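# Bind the cable-wrapped charger with a hair tie

## Task

Get the hair tie around the charger together with its wound cable, sitting square across it and well away from either end. Every loop of cable that was wound on the charger at the outset must still be wound there, with no loose lengths, and the tie must press each loop against the charger's two wide faces. At the end the charger must rest on the desk, flat on one of its wide faces.

## Robot and tools

Robot: two Doosan arms, left_arm and right_arm, each fitted with a Robotiq 140 mm two-finger gripper. left_arm's fingers have a hinge and can fold. A part held in the outer quarter of the pads (toward the tips) is gripped normally. Held nearer the palm, the fingers may wrap around it, so narrow parts slip and wide ones get squeezed too hard. A fingertip pushed into a surface also folds easily, so a move can run past the surface without much sign of contact. right_arm's fingers are rigid. Base positions: left_arm (-0.093, +0.518, 0), right_arm (+0.054, -0.523, 0), each with a tiny yaw.

Frame: the scene frame. Origin is at table-top height midway between the arms, +z points up, +x points out over the table, and left_arm is on the +y side. Poses, velocities and targets in results use this frame. Offsets run along its axes, and rotations turn about the Hand target's position. The gripper's fingers point along its own +z and close along its y. end_effector_position is the point between the pads when they are shut. Fingertips extend about 33 mm past it at small openings and about 9 mm when fully open.

Row layout (used by every moving tool): one flat list of 18 numbers covering both arms. First left_arm: dx, dy, dz, rx, ry, rz, gripper position, force_limit, speed. Then the same nine for right_arm. Pose numbers run from -1 to 1, where 1.0 equals 0.6 m or 180 degrees. rx, ry, rz form a single rotation vector. These are offsets from the Hand target the arm had when the action or move started, never absolute poses. Repeating an offset therefore moves the arm again. Setting all six to 0 asks the arm to return to its Hand target. Gripper position: +1 is fully open (140 mm), about -0.8 is where the pads meet, and -1 closes until something blocks it. force_limit runs from -1 to +1; at slow speed on a narrow part that is roughly 14 N at -1, 40 N at 0 and 58 N at +1. Gripper speed: -1 is about 30 mm/s, 0 about 140 mm/s, +1 about 250 mm/s. Faster closing squeezes harder. Always send the gripper numbers you want kept; a 0 counts as a command.

execute_actions(actions, cameras): actions is a list of actions. Each action is a table of up to 15 rows, one per 1/30 s step, and the last row holds if the table is shorter. Every row is an offset from the pose at the start of that action. Images are returned only when actions is empty or cameras names them (["all"] gives all of them). Cameras: cam_high, cam_low, cam_left_wrist, cam_right_wrist.

move(target, speed, blend, stop_force, zero, blocking, cameras): drives each gripper in a straight line toward a target row, or through a list of up to 15 rows. Every row in the list is an offset from the same starting Hand targets. speed is in m/s, 0.002 to 2, default 0.25. blend is the corner rounding in metres. stop_force is 10 to 80 N, one value for both arms, and ends an arm's path when that much push builds up against its motion; use it only slowly and with no turning. Leave it out when lifting away from a contact. zero (default true) takes a new force baseline first. blocking=false returns after about 0.5 s and cannot be combined with stop_force. A move gives up after 10 s. Paths do not avoid obstacles, and arms can lag or overshoot. Keep paths away from an arm's own base. The result line "move:" reports done, off_target, moving, held or fault, plus limits (paced = clipped, held = withheld by a check).

wait(seconds 0-10), stop(), zoom_image(camera, region [x0,y0,x1,y1] in pixels, at most 504 on a side), clear_fault(arm), read_manual(section), finished_scene(scene 1 or 2, ends the scene for good).

Control: each step is clipped to within 70 mm and 16 degrees of the measured pose, so one action may not get all the way. Hand target is the last pose commanded after clipping, and the next offsets count from it. A gripper often stops short of it; to close the gap, send the missing offset.

Gripping: close with position -1 and confirm object_status reads 2. Status codes: 0 moving, 1 blocked while opening, 2 blocked while closing, 3 reached the set position or pads met. To squeeze harder, raise force_limit and change position slightly (-1 to -0.98). To soften, open and close again slowly. position_measured is in counts: 3 is open, 139 is about 60 mm, 230 is pads touching.

Results include joint positions and torques, external torque estimates, flange force along the gripper's axes, end-effector pose and velocity, and Tool commands. A TORQUE FAULT or FORCE FAULT (144 N net) stops the arm until clear_fault is called. MOTOR HOT warns of an over-temperature stop lasting 30-60 s.

Avoid: pushing firmly past a contact (this arm is stiff and faults), collisions between the two arms or grippers (can fail the scene), slamming anything, dropping parts or letting them fall off the table, releasing parts while they are moving, and twisting stiff items hard. A clearance check holds back commands that bring the arms close together, but it is not foolproof.

Each tool is called as name([rows], argument=value, ...), one row to a line, values as JSON.

## Session

execute_actions(actions=[])

Scene clock: 0.00 s.
left_arm: end_effector_position=(+0.7206, +0.2076, +0.2985) position_measured=3 object_status=3 end_effector_quat_wxyz=(+0.057, +0.804, +0.277, +0.522) | right_arm: end_effector_position=(+0.2771, -0.1180, +0.2290) position_measured=3 object_status=3 end_effector_quat_wxyz=(+0.606, -0.524, -0.598, +0.032)
Joint positions: left_arm=[-0.719 0.282 1.857 1.459 0.783 -0.797] | right_arm=[0.318 0.267 2.191 0.966 1.69 -0.23]
Joint velocities: within noise
Joint torques (N m): no reading
External joint torques (N m): no reading
Flange force (N): no reading
Hand target: left_arm +0.7206, +0.2076, +0.2985; +0.057, +0.804, +0.277, +0.522 | right_arm +0.2771, -0.1180, +0.2290; +0.606, -0.524, -0.598, +0.032
Tool commands: left_gripper/position=+1.0 left_gripper/force_limit=+1.0 left_gripper/speed=+1.0 right_gripper/position=+1.0 right_gripper/force_limit=+1.0 right_gripper/speed=+1.0

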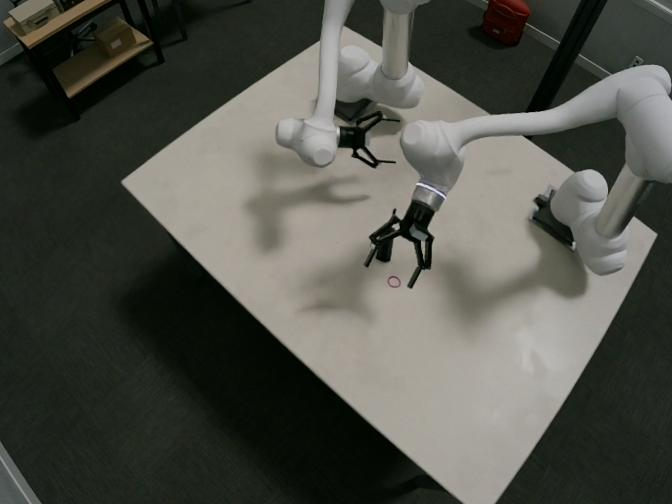

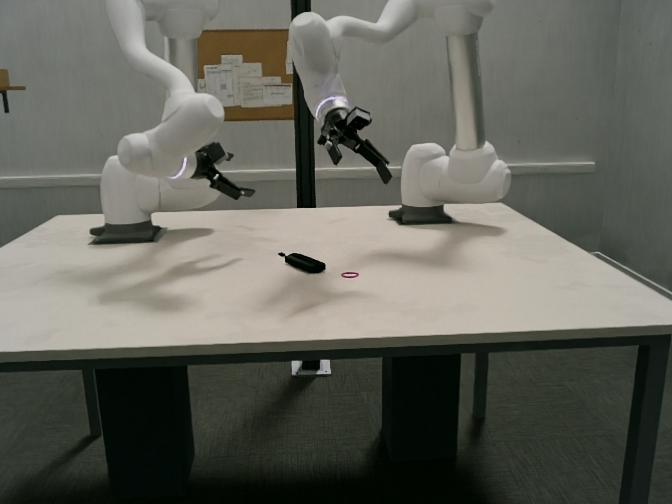

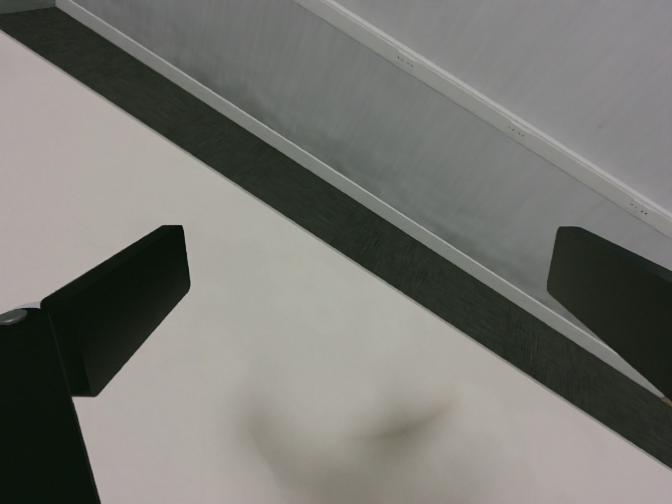

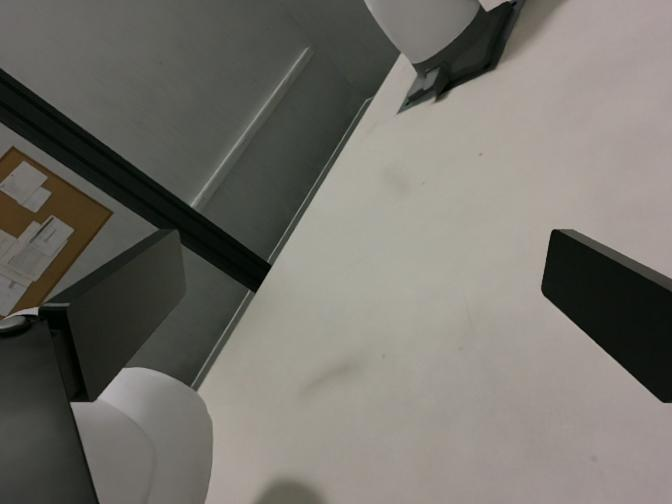

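zoom_image(camera="cam_low", region=[260, 230, 380, 300])

zoom_image(camera="cam_high", region=[340, 200, 450, 310])

Scaled by 4.200 from the camera's 672x504 image, which has a finer 960x720 frame.

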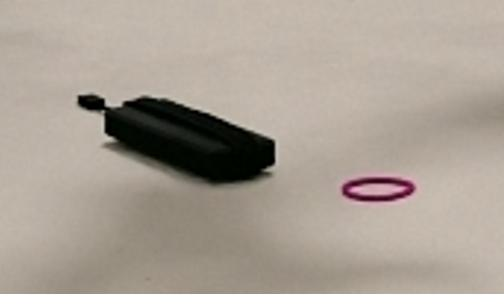

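Scaled by 4.582 from the camera's 672x504 image, which has a finer 960x720 frame.

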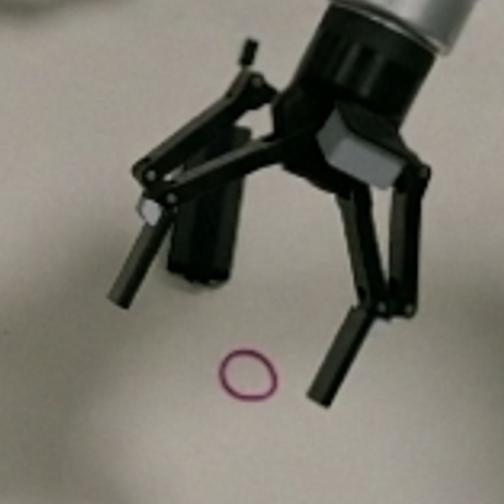

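move(target=[-0.45, 0.32, 0.17, 0.039, 0.356, -0.189, 1, 1, 1, 0.455, 0.397, 0.252, -0.278, -0.309, -0.036, 1, 1, 1], speed=0.4, cameras=["all"])

Scene clock: 46.40 s.
left_arm: end_effector_position=(+0.4506, +0.3996, +0.4005) position_measured=3 object_status=3 end_effector_quat_wxyz=(+0.000, +1.000, +0.000, +0.000) | right_arm: end_effector_position=(+0.5501, +0.1202, +0.3803) position_measured=3 object_status=3 end_effector_quat_wxyz=(+0.001, +0.707, +0.707, +0.000)
Joint positions: left_arm=[-0.319 -0.005 1.646 0.001 1.5 1.294] | right_arm=[0.846 0.419 1.162 -0.002 1.561 0.872]
Joint torques (N m): left_arm=[4.77 -44.35 -43.83 4.42 0.08 0.36] | right_arm=[-3.51 -82.71 -42.58 4.91 0.32 0.44]
External joint torques (N m): left_arm=[-4.79 2.5 1.24 -0.04 -0.14 -0.36] | right_arm=[3.43 -2.55 0 -0.52 -0.37 -0.44]
Flange force (N): left_arm=[-0.5 9.4 2.6] | right_arm=[-1.4 -5.7 0.6]
Hand target: left_arm +0.4506, +0.3996, +0.4005; +0.000, +1.000, +0.000, +0.000 | right_arm +0.5501, +0.1202, +0.3802; +0.001, +0.707, +0.707, +0.000
Off the commanded pose: left_arm 0.000 m, 0 deg | right_arm 0.000 m, 0 deg.
move: done

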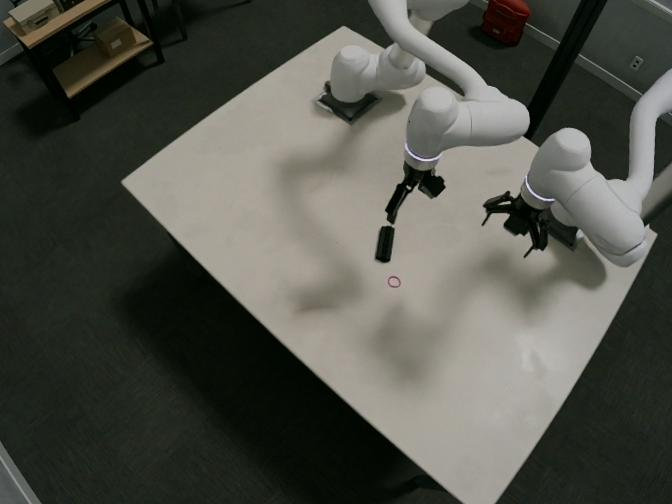

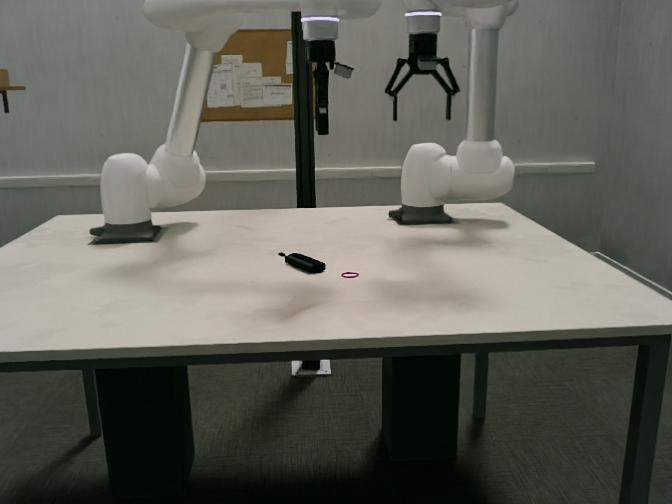

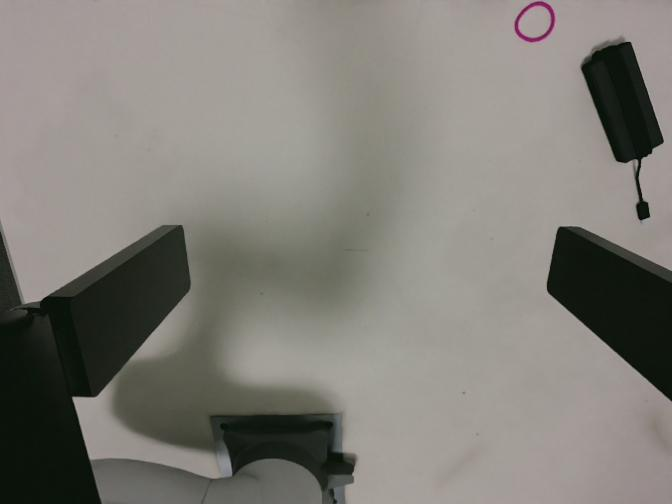

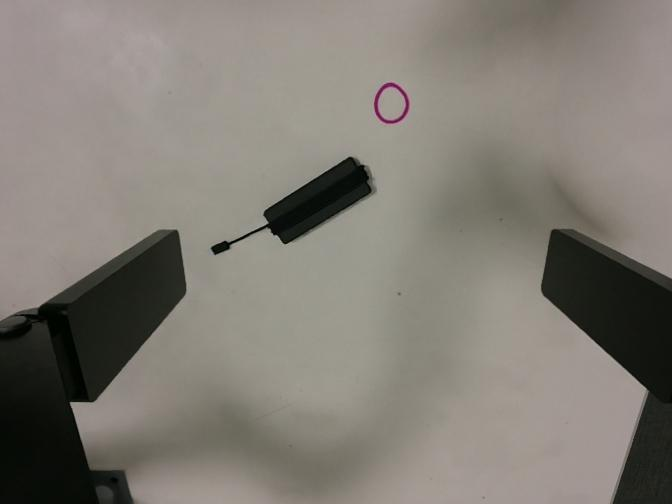

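zoom_image(camera="cam_right_wrist", region=[200, 70, 430, 260])

zoom_image(camera="cam_left_wrist", region=[490, 0, 672, 230])

zoom_image(camera="cam_low", region=[270, 245, 370, 285])

Scaled by 2.191 from the camera's 672x504 image, which has a finer 960x720 frame.

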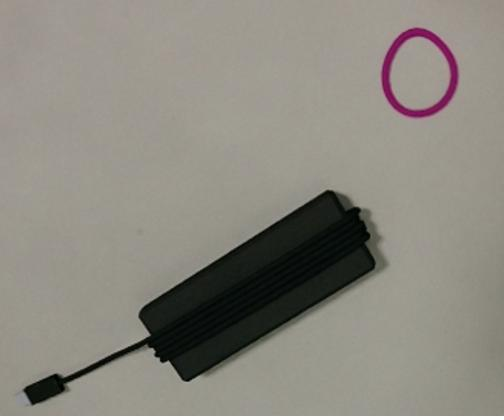

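Scaled by 2.191 from the camera's 672x504 image, which has a finer 960x720 frame.

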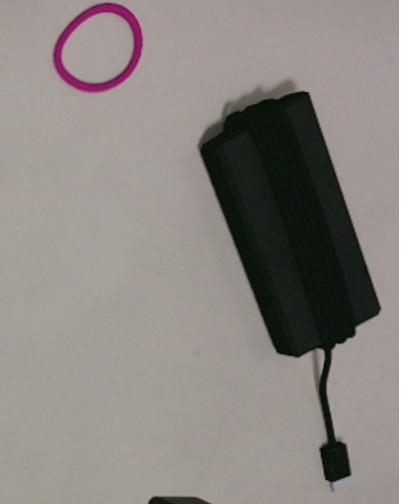

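Scaled by 5.040 from the camera's 672x504 image, which has a finer 960x720 frame.

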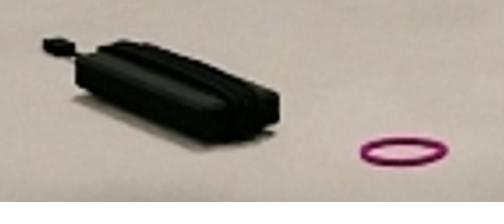

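move(target=[0, 0, 0, 0, 0, 0, 1, 1, 1, 0.098, 0.095, -0.45, 0, 0, 0, -0.82, -1, 0], speed=0.3, cameras=["cam_right_wrist", "cam_low"])

Scene clock: 220.40 s.
left_arm: end_effector_position=(+0.4506, +0.3996, +0.4005) position_measured=3 object_status=3 end_effector_quat_wxyz=(+0.000, +1.000, +0.000, +0.000) | right_arm: end_effector_position=(+0.5795, +0.1486, +0.2431) position_measured=231 object_status=0 end_effector_quat_wxyz=(+0.001, +0.707, +0.707, +0.000)
Joint positions: left_arm=[-0.319 -0.005 1.646 0.001 1.5 1.294] | right_arm=[0.841 0.515 1.266 -0.002 1.362 0.868]
Joint torques (N m): left_arm=[4.19 -44.22 -43.68 4.38 0.04 0.33] | right_arm=[-2.95 -89.87 -42.1 4.66 0.33 0.47]
External joint torques (N m): left_arm=[-4.4 2.41 1.19 -0.02 -0.1 -0.33] | right_arm=[3.16 -3.82 0.34 -0.35 -0.37 -0.47]
Flange force (N): left_arm=[-0.4 8.6 2.4] | right_arm=[-3.9 -7.0 -0.3]
Hand target: left_arm +0.4506, +0.3996, +0.4005; +0.000, +1.000, +0.000, +0.000 | right_arm +0.5795, +0.1486, +0.2430; +0.001, +0.707, +0.707, +0.000 (not the last commanded pose)
Off the commanded pose: left_arm 0.000 m, 0 deg | right_arm 0.139 m, 0 deg.
move: held (right_arm; a check stopped the path); limits=held
pose unreachable (right arm): on one or more control steps of this call, first in action 0 (counted from 0), this arm could not follow its commanded pose, so it was not sent that pose on those steps. It may still have moved: this result reports where it is.
cause: moving toward the commanded pose would bring a part of the arm too close to another arm (a part of this arm just beyond joint 4 (forearm roll) and the left arm's gripper, where that arm would come to rest).
Images, in order (width x height): cam_low 672x504, cam_right_wrist 672x504.

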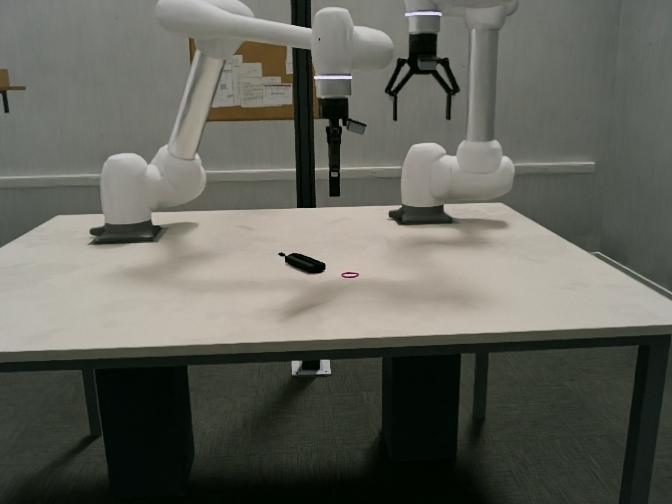

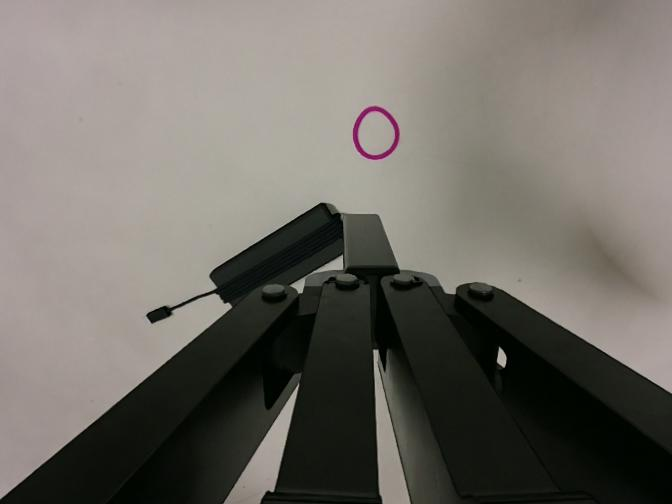

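move(target=[-0.22, 0.36, 0, 0, 0, 0, 1, 1, 1, 0, 0, 0, 0, 0, 0, -0.82, -1, 0], speed=0.4)

move(target=[0, 0, 0, 0, 0, 0, 1, 1, 1, 0.049, 0.048, -0.233, 0, 0, 0, -0.82, -1, 0], speed=0.3, cameras=["cam_right_wrist", "cam_low"])

Scene clock: 225.37 s.
left_arm: end_effector_position=(+0.3185, +0.6156, +0.4004) position_measured=3 object_status=3 end_effector_quat_wxyz=(+0.000, +1.000, +0.000, +0.000) | right_arm: end_effector_position=(+0.5795, +0.1486, +0.2430) position_measured=231 object_status=3 end_effector_quat_wxyz=(+0.001, +0.707, +0.707, +0.000)
Joint positions: left_arm=[0.109 -0.224 1.838 0.001 1.527 1.722] | right_arm=[0.841 0.515 1.266 -0.002 1.362 0.868]
Joint torques (N m): left_arm=[4.04 -21.7 -43.25 4.33 0.03 0.45] | right_arm=[-3.24 -90.25 -41.98 4.57 0.37 0.45]
External joint torques (N m): left_arm=[-4.22 2.91 0.81 0.01 -0.09 -0.44] | right_arm=[3.27 -2.97 0.38 -0.28 -0.41 -0.45]
Flange force (N): left_arm=[5.5 10.1 1.8] | right_arm=[-2.8 -6.4 0.1]
Hand target: left_arm +0.3186, +0.6156, +0.4005; +0.000, +1.000, +0.000, +0.000 | right_arm +0.5795, +0.1486, +0.2430; +0.001, +0.707, +0.707, +0.000
Off the commanded pose: left_arm 0.000 m, 0 deg | right_arm 0.000 m, 0 deg.
move: done

Scene clock: 226.23 s.
left_arm: end_effector_position=(+0.3186, +0.6156, +0.4005) position_measured=3 object_status=3 end_effector_quat_wxyz=(+0.000, +1.000, +0.000, +0.000) | right_arm: end_effector_position=(+0.6089, +0.1774, +0.1032) position_measured=231 object_status=3 end_effector_quat_wxyz=(+0.001, +0.707, +0.707, -0.001)
Joint positions: left_arm=[0.109 -0.224 1.838 0.001 1.527 1.722] | right_arm=[0.837 0.65 1.307 -0.002 1.186 0.864]
Joint torques (N m): left_arm=[5.32 -21.37 -43.86 4.39 0.05 0.38] | right_arm=[-3.09 -99.57 -39.56 4.42 0.3 0.46]
External joint torques (N m): left_arm=[-5.34 1.72 0.83 0.01 -0.11 -0.38] | right_arm=[2.94 -3.11 0.16 -0.36 -0.35 -0.46]
Flange force (N): left_arm=[3.9 13.0 1.8] | right_arm=[-2.6 -5.6 -1.3]
Hand target: left_arm +0.3186, +0.6156, +0.4005; +0.000, +1.000, +0.000, +0.000 | right_arm +0.6089, +0.1774, +0.1032; +0.001, +0.707, +0.707, +0.000
Off the commanded pose: left_arm 0.000 m, 0 deg | right_arm 0.000 m, 0 deg.
move: done
Images, in order (width x height): cam_low 672x504, cam_right_wrist 672x504.

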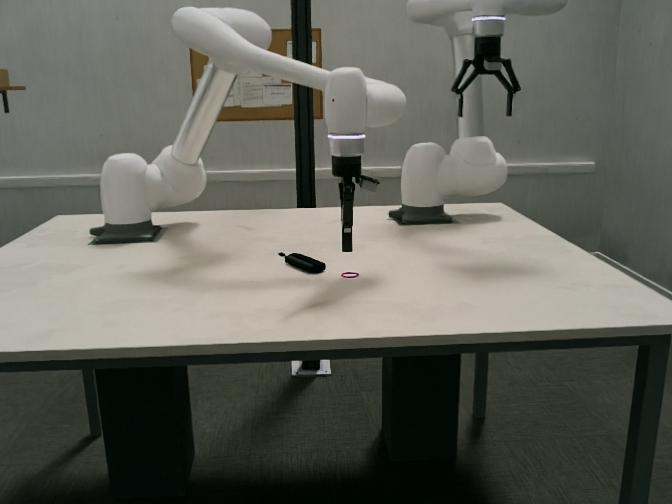

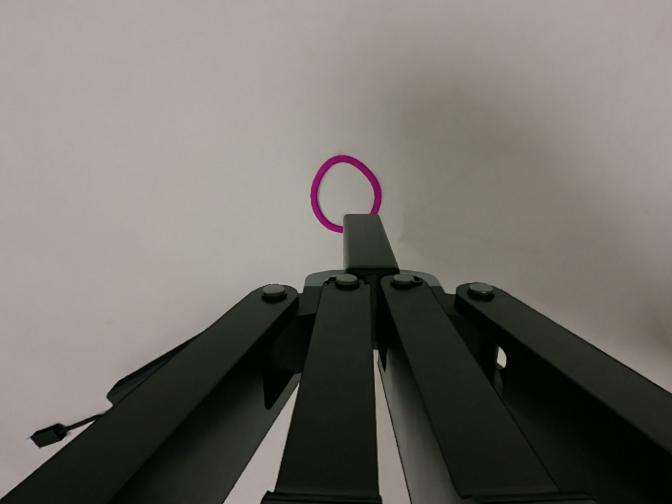

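move(target=[0, 0, 0, 0, 0, 0, 1, 1, 1, -0.0097, 0.0142, -0.08, 0, 0, 0, -0.82, -1, 0], speed=0.15, cameras=["cam_right_wrist", "cam_low"])

zoom_image(camera="cam_right_wrist", region=[280, 140, 450, 260])

zoom_image(camera="cam_low", region=[310, 230, 390, 290])

Scene clock: 235.90 s.
left_arm: end_effector_position=(+0.3186, +0.6156, +0.4005) position_measured=3 object_status=3 end_effector_quat_wxyz=(+0.000, +1.000, +0.000, +0.000) | right_arm: end_effector_position=(+0.6031, +0.1859, +0.0551) position_measured=231 object_status=3 end_effector_quat_wxyz=(+0.001, +0.707, +0.707, -0.001)
Joint positions: left_arm=[0.109 -0.224 1.838 0.001 1.527 1.722] | right_arm=[0.848 0.687 1.336 -0.002 1.12 0.875]
Joint torques (N m): left_arm=[4.44 -21.43 -43.66 4.41 0.09 0.28] | right_arm=[-3.16 -101.49 -38.52 4.3 0.34 0.43]
External joint torques (N m): left_arm=[-4.49 2.29 1.03 -0.05 -0.15 -0.28] | right_arm=[3.12 -3.56 0.14 -0.34 -0.38 -0.43]
Flange force (N): left_arm=[4.2 10.6 2.2] | right_arm=[-2.9 -6.1 -1.9]
Hand target: left_arm +0.3186, +0.6156, +0.4005; +0.000, +1.000, +0.000, +0.000 | right_arm +0.6031, +0.1860, +0.0552; +0.001, +0.707, +0.707, +0.000
Off the commanded pose: left_arm 0.000 m, 0 deg | right_arm 0.000 m, 0 deg.
move: done
Images, in order (width x height): cam_low 672x504, cam_right_wrist 672x504.

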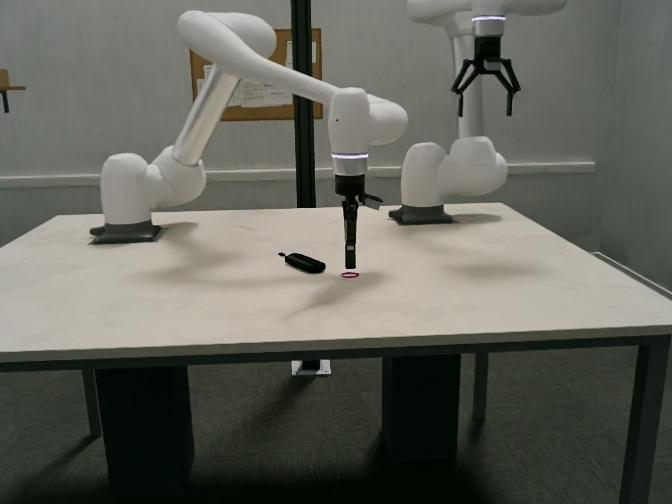

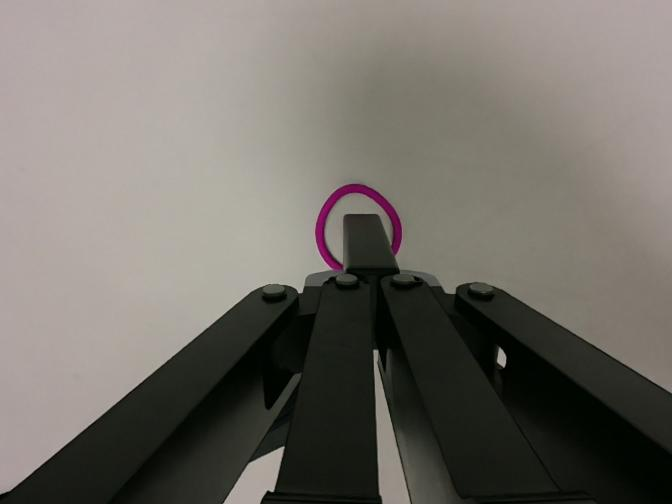

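Scaled by 2.965 from the camera's 672x504 image, which has a finer 960x720 frame.

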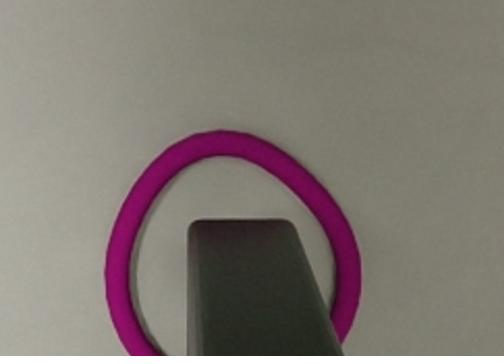

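Scaled by 6.300 from the camera's 672x504 image, which has a finer 960x720 frame.

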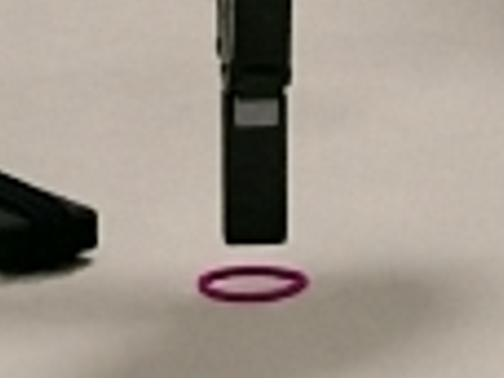

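move(target=[0, 0, 0, 0, 0, 0, 1, 1, 1, 0, 0, -0.05, 0, 0, 0, -0.82, -1, 0], speed=0.01, stop_force=10, cameras=["cam_right_wrist", "cam_low"])

zoom_image(camera="cam_right_wrist", region=[280, 140, 450, 300])

zoom_image(camera="cam_low", region=[310, 230, 390, 290])

Scene clock: 245.93 s.
left_arm: end_effector_position=(+0.3186, +0.6156, +0.4005) position_measured=3 object_status=3 end_effector_quat_wxyz=(+0.000, +1.000, +0.000, +0.000) | right_arm: end_effector_position=(+0.6031, +0.1860, +0.0346) position_measured=231 object_status=3 end_effector_quat_wxyz=(+0.001, +0.707, +0.707, +0.000)
Joint positions: left_arm=[0.109 -0.224 1.838 0.001 1.527 1.722] | right_arm=[0.848 0.702 1.35 -0.002 1.091 0.875]
Joint torques (N m): left_arm=[4.59 -21.31 -43.74 4.36 0.13 0.4] | right_arm=[-3.07 -78.98 -29.34 4.42 -2.7 0.46]
External joint torques (N m): left_arm=[-4.62 1.92 1.06 0.01 -0.18 -0.4] | right_arm=[3.19 -26.69 -8.44 -0.52 2.65 -0.46]
Flange force (N): left_arm=[3.7 11.4 2.3] | right_arm=[-8.9 -10.7 -29.5]
Hand target: left_arm +0.3186, +0.6156, +0.4005; +0.000, +1.000, +0.000, +0.000 | right_arm +0.6031, +0.1860, +0.0346; +0.001, +0.707, +0.707, +0.000 (not the last commanded pose)
Off the commanded pose: left_arm 0.000 m, 0 deg | right_arm 0.009 m, 0 deg.
move: contact (right_arm)
Images, in order (width x height): cam_low 672x504, cam_right_wrist 672x504.

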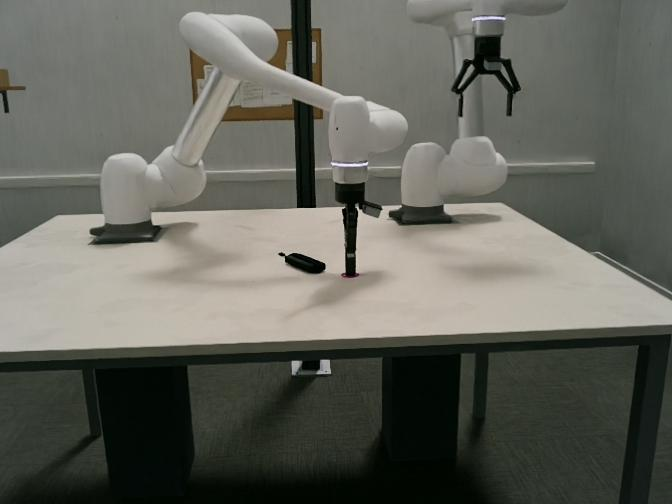

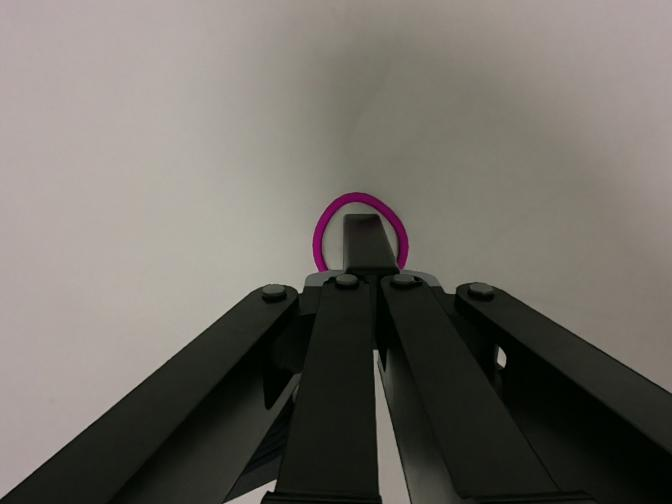

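Scaled by 2.965 from the camera's 672x504 image, which has a finer 960x720 frame.

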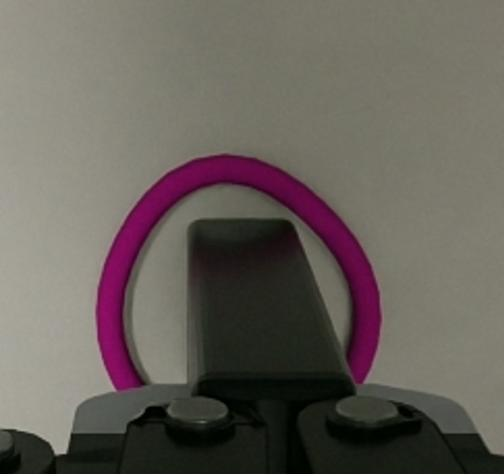

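Scaled by 6.300 from the camera's 672x504 image, which has a finer 960x720 frame.

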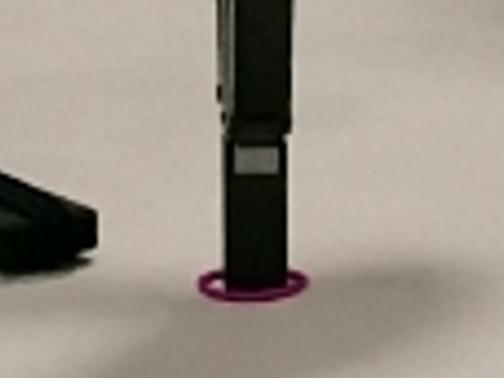

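move(target=[0, 0, 0, 0, 0, 0, 1, 1, 1, 0, 0, 0.0012, 0, 0, 0, -0.82, -1, 0], speed=0.01)

move(target=[0, 0, 0, 0, 0, 0, 1, 1, 1, 0, 0, 0, 0, 0, 0, -0.5, -1, -1], speed=0.01, cameras=["cam_right_wrist", "cam_low"])

zoom_image(camera="cam_right_wrist", region=[280, 140, 450, 300])

zoom_image(camera="cam_low", region=[310, 230, 390, 290])

Scene clock: 253.33 s.
left_arm: end_effector_position=(+0.3186, +0.6156, +0.4005) position_measured=3 object_status=3 end_effector_quat_wxyz=(+0.000, +1.000, +0.000, +0.000) | right_arm: end_effector_position=(+0.6031, +0.1860, +0.0352) position_measured=231 object_status=3 end_effector_quat_wxyz=(+0.001, +0.707, +0.707, +0.000)
Joint positions: left_arm=[0.109 -0.224 1.838 0.001 1.527 1.722] | right_arm=[0.848 0.702 1.349 -0.002 1.092 0.875]
Joint torques (N m): left_arm=[4.76 -21.02 -43.6 4.41 0.01 0.33] | right_arm=[-2.99 -102.17 -38.41 4.21 0.35 0.46]
External joint torques (N m): left_arm=[-4.68 1.3 0.7 -0.02 -0.07 -0.33] | right_arm=[3.09 -3.16 0.72 -0.32 -0.39 -0.46]
Flange force (N): left_arm=[3.1 11.5 1.4] | right_arm=[-3.7 -6.5 -1.4]
Hand target: left_arm +0.3186, +0.6156, +0.4005; +0.000, +1.000, +0.000, +0.000 | right_arm +0.6031, +0.1860, +0.0353; +0.001, +0.707, +0.707, +0.000
Off the commanded pose: left_arm 0.000 m, 0 deg | right_arm 0.000 m, 0 deg.
move: done

Scene clock: 254.40 s.
left_arm: end_effector_position=(+0.3186, +0.6156, +0.4005) position_measured=3 object_status=3 end_effector_quat_wxyz=(+0.000, +1.000, +0.000, +0.000) | right_arm: end_effector_position=(+0.6031, +0.1860, +0.0353) position_measured=192 object_status=0 end_effector_quat_wxyz=(+0.001, +0.707, +0.707, +0.000)
Joint positions: left_arm=[0.109 -0.224 1.838 0.001 1.527 1.722] | right_arm=[0.848 0.702 1.349 -0.002 1.092 0.875]
Joint torques (N m): left_arm=[4.45 -21.14 -43.84 4.36 0.03 0.32] | right_arm=[-3.27 -100.12 -36.98 4.2 0.32 0.47]
External joint torques (N m): left_arm=[-4.33 1.59 1.08 0.02 -0.08 -0.32] | right_arm=[3.21 -5.5 -0.82 -0.3 -0.36 -0.47]
Flange force (N): left_arm=[3.0 10.6 2.1] | right_arm=[-3.0 -6.2 -4.2]
Hand target: left_arm +0.3186, +0.6156, +0.4005; +0.000, +1.000, +0.000, +0.000 | right_arm +0.6031, +0.1860, +0.0353; +0.001, +0.707, +0.707, +0.000
Off the commanded pose: left_arm 0.000 m, 0 deg | right_arm 0.000 m, 0 deg.
move: done
Images, in order (width x height): cam_low 672x504, cam_right_wrist 672x504.

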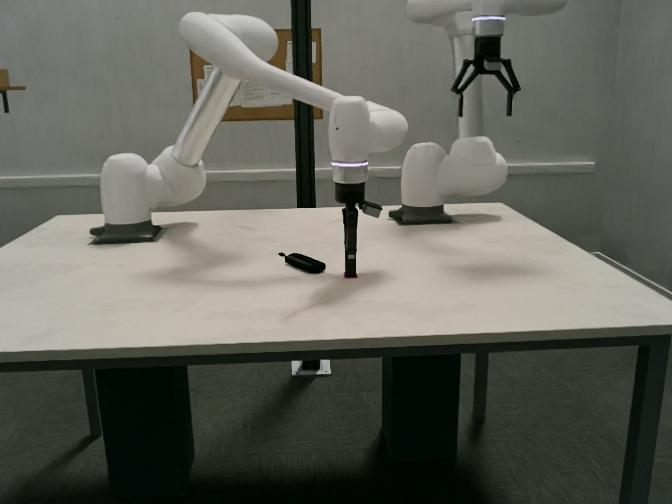

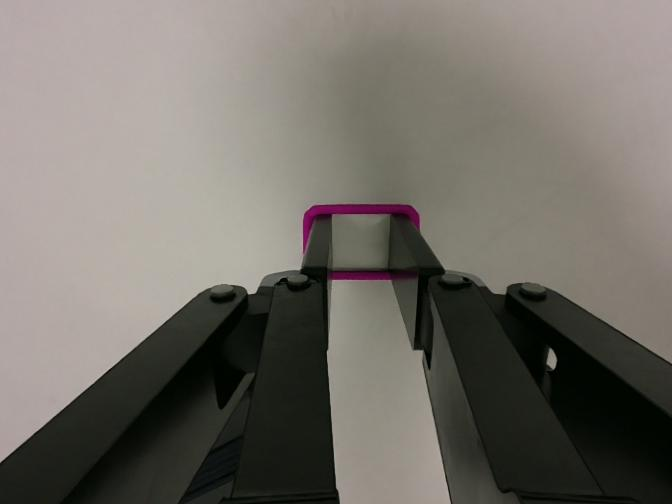

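Scaled by 2.965 from the camera's 672x504 image, which has a finer 960x720 frame.

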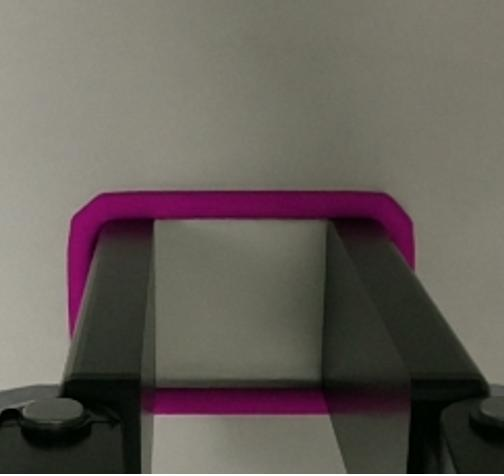

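Scaled by 6.300 from the camera's 672x504 image, which has a finer 960x720 frame.

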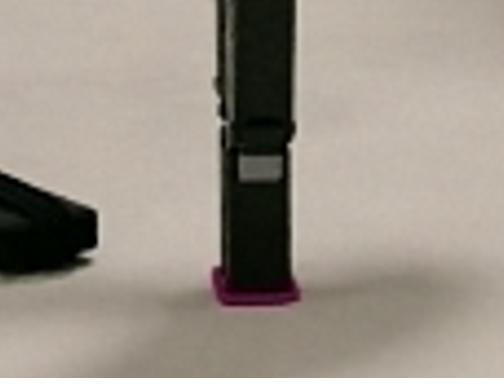

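move(target=[0, 0, 0, 0, 0, 0, 1, 1, 1, 0, 0, 0.05, 0, 0, 0, -0.5, -1, -1], speed=0.03, cameras=["cam_right_wrist", "cam_low"])

zoom_image(camera="cam_right_wrist", region=[280, 140, 450, 300])

zoom_image(camera="cam_low", region=[310, 220, 390, 280])

Scene clock: 262.53 s.
left_arm: end_effector_position=(+0.3186, +0.6156, +0.4005) position_measured=3 object_status=3 end_effector_quat_wxyz=(+0.000, +1.000, +0.000, +0.000) | right_arm: end_effector_position=(+0.6031, +0.1860, +0.0654) position_measured=192 object_status=3 end_effector_quat_wxyz=(+0.001, +0.707, +0.707, +0.000)
Joint positions: left_arm=[0.109 -0.224 1.838 0.001 1.527 1.722] | right_arm=[0.848 0.68 1.329 -0.002 1.134 0.875]
Joint torques (N m): left_arm=[5.07 -21.36 -44.02 4.32 0.12 0.38] | right_arm=[-2.82 -101.04 -38.8 4.35 0.37 0.45]
External joint torques (N m): left_arm=[-5.04 2.01 1.29 0.06 -0.17 -0.38] | right_arm=[2.48 -3.73 0.11 -0.37 -0.42 -0.45]
Flange force (N): left_arm=[3.7 12.3 2.7] | right_arm=[-3.6 -5.6 -1.9]
Hand target: left_arm +0.3186, +0.6156, +0.4005; +0.000, +1.000, +0.000, +0.000 | right_arm +0.6031, +0.1860, +0.0653; +0.001, +0.707, +0.707, +0.000
Off the commanded pose: left_arm 0.000 m, 0 deg | right_arm 0.000 m, 0 deg.
move: done
Images, in order (width x height): cam_low 672x504, cam_right_wrist 672x504.

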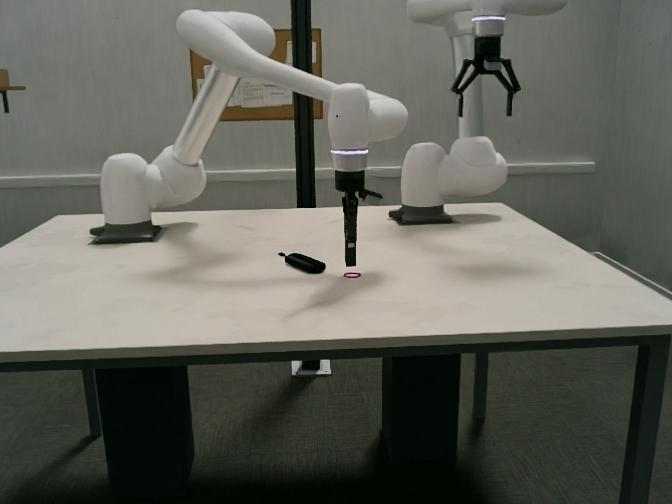

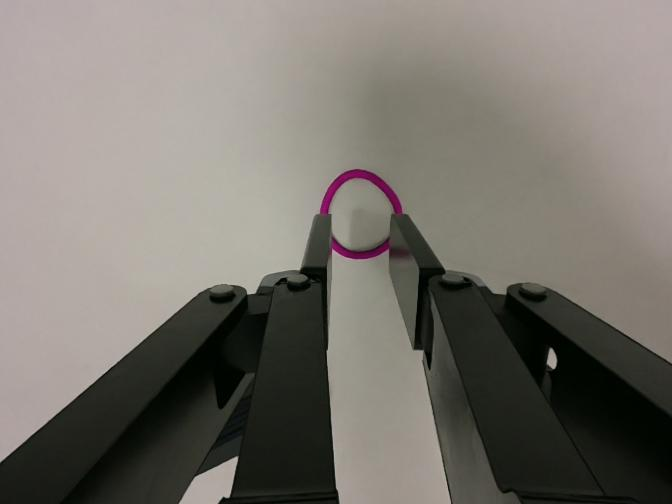

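Scaled by 2.965 from the camera's 672x504 image, which has a finer 960x720 frame.

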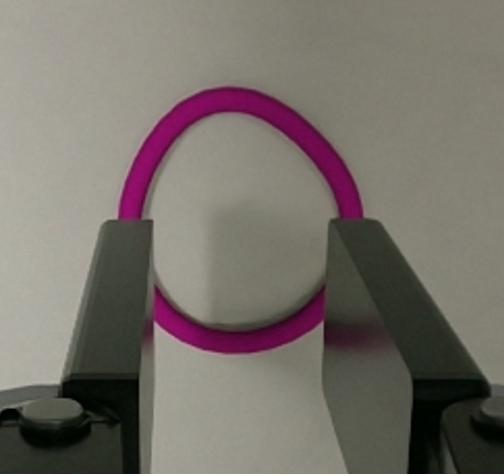

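Scaled by 6.300 from the camera's 672x504 image, which has a finer 960x720 frame.

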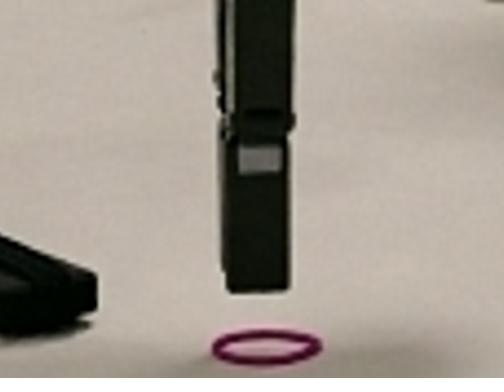

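move(target=[0, 0, 0, 0, 0, 0, 1, 1, 1, 0.0025, 0.0103, -0.02, 0, 0, 0, -0.82, -1, 0], speed=0.1, cameras=["cam_right_wrist"])

zoom_image(camera="cam_right_wrist", region=[280, 140, 450, 300])

Scene clock: 275.10 s.
left_arm: end_effector_position=(+0.3186, +0.6156, +0.4005) position_measured=3 object_status=3 end_effector_quat_wxyz=(+0.000, +1.000, +0.000, +0.000) | right_arm: end_effector_position=(+0.6046, +0.1922, +0.0533) position_measured=231 object_status=3 end_effector_quat_wxyz=(+0.001, +0.707, +0.707, +0.000)
Joint positions: left_arm=[0.109 -0.224 1.838 0.001 1.527 1.722] | right_arm=[0.851 0.697 1.322 -0.002 1.124 0.878]
Joint torques (N m): left_arm=[4.54 -21.29 -43.81 4.31 0.09 0.37] | right_arm=[-3.25 -102.06 -38.66 4.29 0.36 0.48]
External joint torques (N m): left_arm=[-4.56 2.04 1.14 0.06 -0.14 -0.37] | right_arm=[3.3 -3.82 0.23 -0.32 -0.4 -0.48]
Flange force (N): left_arm=[3.8 11.1 2.4] | right_arm=[-3.4 -6.6 -2.0]
Hand target: left_arm +0.3186, +0.6156, +0.4005; +0.000, +1.000, +0.000, +0.000 | right_arm +0.6046, +0.1922, +0.0533; +0.001, +0.707, +0.707, +0.000
Off the commanded pose: left_arm 0.000 m, 0 deg | right_arm 0.000 m, 0 deg.
move: done
Images, in order (width x height): cam_right_wrist 672x504.

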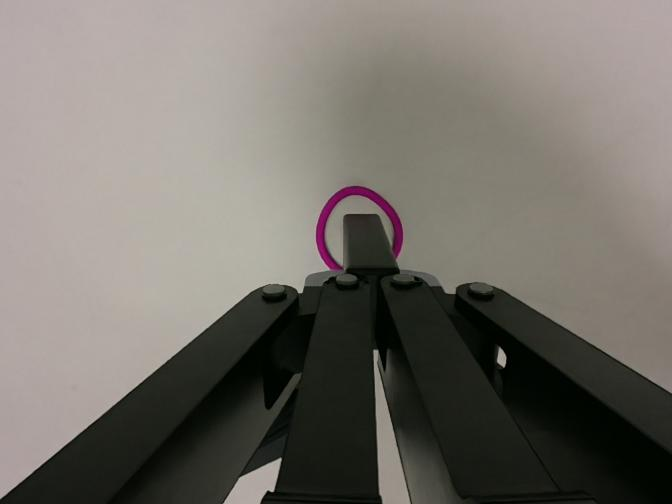

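Scaled by 2.965 from the camera's 672x504 image, which has a finer 960x720 frame.

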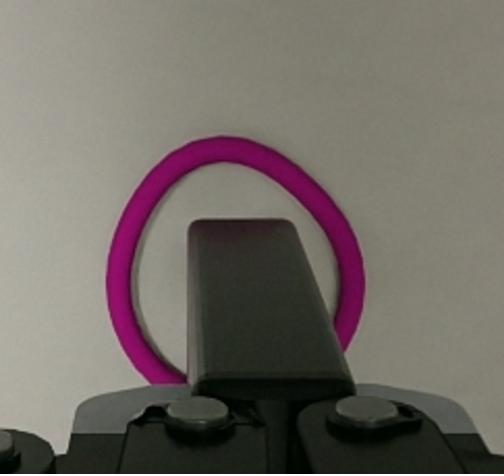

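move(target=[0, 0, 0, 0, 0, 0, 1, 1, 1, 0, 0, -0.0308, 0, 0, 0, -0.82, -1, 0], speed=0.015)

move(target=[0, 0, 0, 0, 0, 0, 1, 1, 1, 0, 0, 0, 0, 0, 0, -0.32, -1, -1], speed=0.01, cameras=["cam_right_wrist", "cam_low"])

zoom_image(camera="cam_right_wrist", region=[260, 140, 470, 300])

zoom_image(camera="cam_low", region=[310, 230, 390, 290])

Scene clock: 283.27 s.
left_arm: end_effector_position=(+0.3186, +0.6156, +0.4005) position_measured=3 object_status=3 end_effector_quat_wxyz=(+0.000, +1.000, +0.000, +0.000) | right_arm: end_effector_position=(+0.6046, +0.1922, +0.0349) position_measured=231 object_status=3 end_effector_quat_wxyz=(+0.001, +0.707, +0.707, +0.000)
Joint positions: left_arm=[0.109 -0.224 1.838 0.001 1.527 1.722] | right_arm=[0.851 0.711 1.334 -0.002 1.098 0.878]
Joint torques (N m): left_arm=[4.66 -21.76 -43.62 4.4 0.11 0.34] | right_arm=[-3.12 -94.74 -33.91 4.2 -0.2 0.44]
External joint torques (N m): left_arm=[-4.57 2.15 0.89 -0.02 -0.16 -0.34] | right_arm=[3.33 -11.61 -3.98 -0.28 0.15 -0.44]
Flange force (N): left_arm=[4.2 11.0 2.0] | right_arm=[-3.0 -6.3 -11.5]
Hand target: left_arm +0.3186, +0.6156, +0.4005; +0.000, +1.000, +0.000, +0.000 | right_arm +0.6046, +0.1922, +0.0348; +0.001, +0.707, +0.707, +0.000
Off the commanded pose: left_arm 0.000 m, 0 deg | right_arm 0.000 m, 0 deg.
move: done

Scene clock: 284.80 s.
left_arm: end_effector_position=(+0.3186, +0.6156, +0.4005) position_measured=3 object_status=3 end_effector_quat_wxyz=(+0.000, +1.000, +0.000, +0.000) | right_arm: end_effector_position=(+0.6046, +0.1922, +0.0348) position_measured=170 object_status=0 end_effector_quat_wxyz=(+0.001, +0.707, +0.707, +0.000)
Joint positions: left_arm=[0.109 -0.224 1.838 0.001 1.527 1.722] | right_arm=[0.851 0.711 1.334 -0.002 1.098 0.878]
Joint torques (N m): left_arm=[4.18 -21.91 -43.7 4.38 0.14 0.32] | right_arm=[-3.16 -97.59 -35 4.24 0.36 0.43]
External joint torques (N m): left_arm=[-4.18 2.55 0.99 -0.01 -0.19 -0.32] | right_arm=[3.19 -9.13 -2.99 -0.32 -0.4 -0.43]
Flange force (N): left_arm=[4.6 9.8 2.3] | right_arm=[-2.8 -6.0 -8.3]
Hand target: left_arm +0.3186, +0.6156, +0.4005; +0.000, +1.000, +0.000, +0.000 | right_arm +0.6046, +0.1922, +0.0348; +0.001, +0.707, +0.707, +0.000
Off the commanded pose: left_arm 0.000 m, 0 deg | right_arm 0.000 m, 0 deg.
move: done
Images, in order (width x height): cam_low 672x504, cam_right_wrist 672x504.

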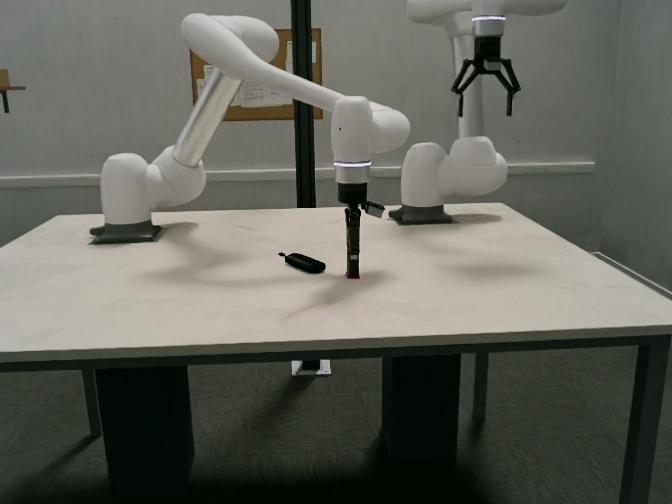

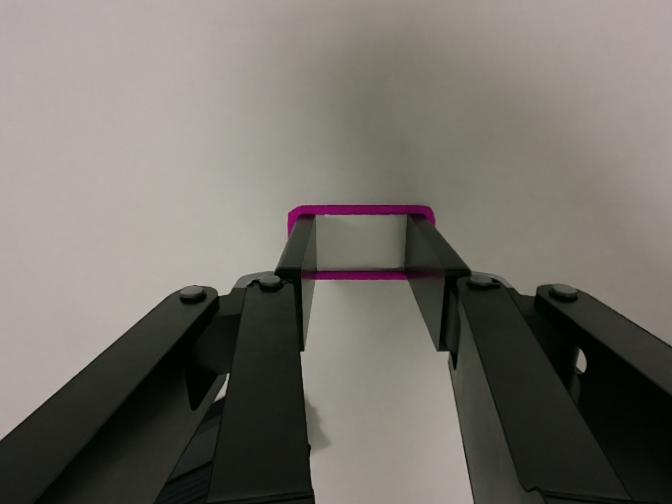

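Scaled by 2.400 from the camera's 672x504 image, which has a finer 960x720 frame.

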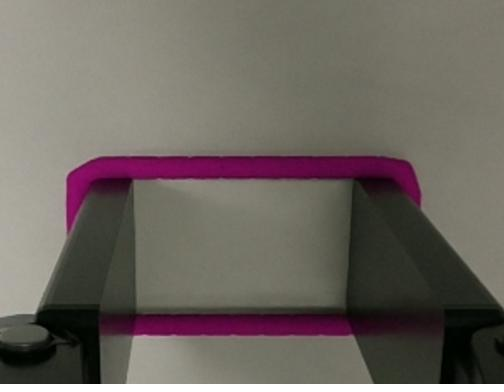

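Scaled by 6.300 from the camera's 672x504 image, which has a finer 960x720 frame.

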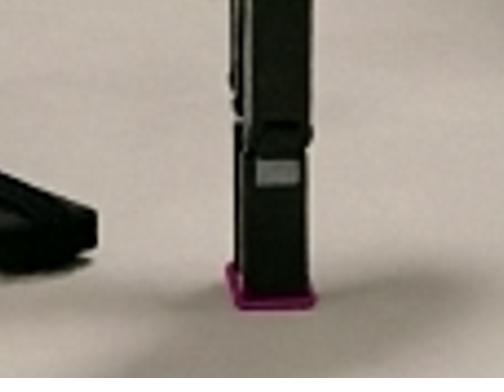

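move(target=[0, 0, 0, 0, 0, 0, 1, 1, 1, 0, 0, 0.02, 0, 0, 0, -0.32, -1, -1], speed=0.02, cameras=["cam_right_wrist", "cam_low"])

zoom_image(camera="cam_right_wrist", region=[260, 140, 470, 300])

zoom_image(camera="cam_low", region=[310, 230, 390, 290])

Scene clock: 289.10 s.
left_arm: end_effector_position=(+0.3186, +0.6156, +0.4005) position_measured=3 object_status=3 end_effector_quat_wxyz=(+0.000, +1.000, +0.000, +0.000) | right_arm: end_effector_position=(+0.6046, +0.1922, +0.0469) position_measured=169 object_status=3 end_effector_quat_wxyz=(+0.001, +0.707, +0.707, +0.000)
Joint positions: left_arm=[0.109 -0.224 1.838 0.001 1.527 1.722] | right_arm=[0.851 0.702 1.326 -0.002 1.115 0.878]
Joint torques (N m): left_arm=[4.64 -21.6 -43.58 4.38 0.03 0.35] | right_arm=[-3.23 -102.34 -38.27 4.24 0.35 0.44]
External joint torques (N m): left_arm=[-4.62 2.26 1.05 -0.01 -0.08 -0.35] | right_arm=[3.67 -3.74 0.02 -0.28 -0.39 -0.44]
Flange force (N): left_arm=[4.2 11.1 2.1] | right_arm=[-2.6 -6.5 -2.2]
Hand target: left_arm +0.3186, +0.6156, +0.4005; +0.000, +1.000, +0.000, +0.000 | right_arm +0.6046, +0.1922, +0.0468; +0.001, +0.707, +0.707, +0.000
Off the commanded pose: left_arm 0.000 m, 0 deg | right_arm 0.000 m, 0 deg.
move: done
Images, in order (width x height): cam_low 672x504, cam_right_wrist 672x504.

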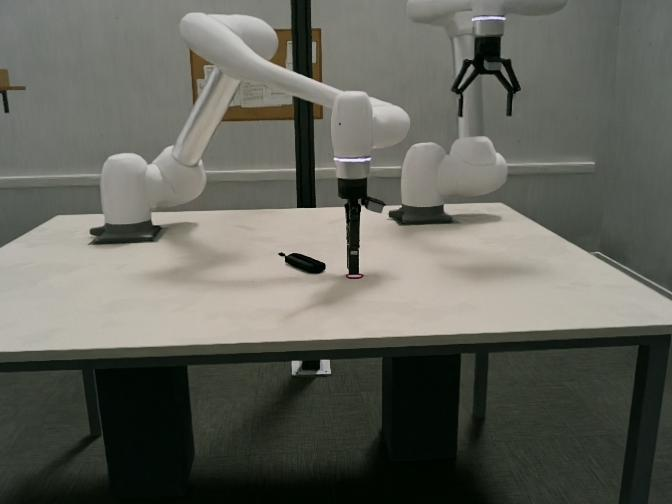

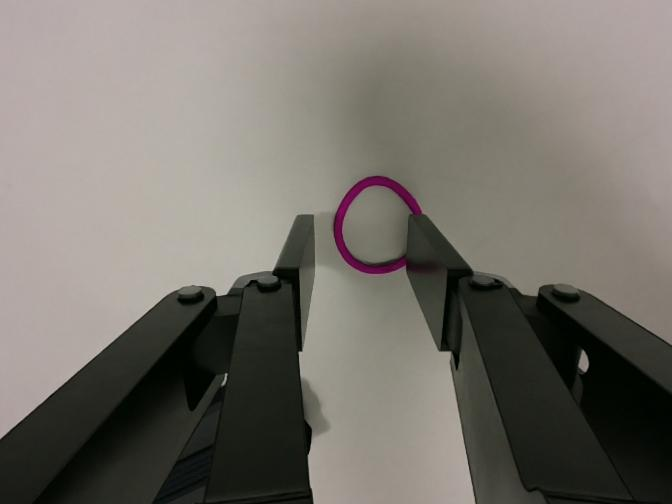

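Scaled by 2.400 from the camera's 672x504 image, which has a finer 960x720 frame.

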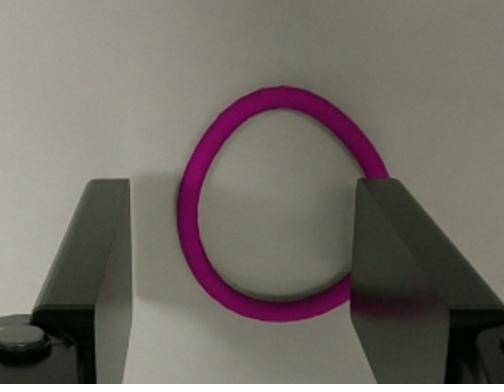

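Scaled by 6.300 from the camera's 672x504 image, which has a finer 960x720 frame.

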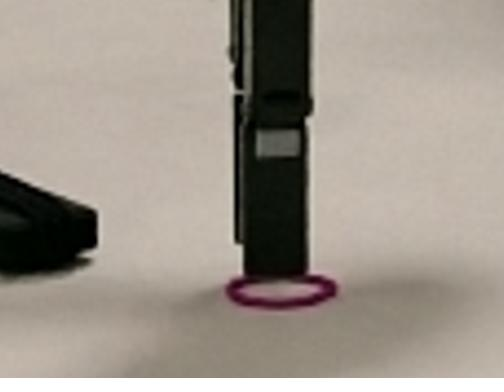

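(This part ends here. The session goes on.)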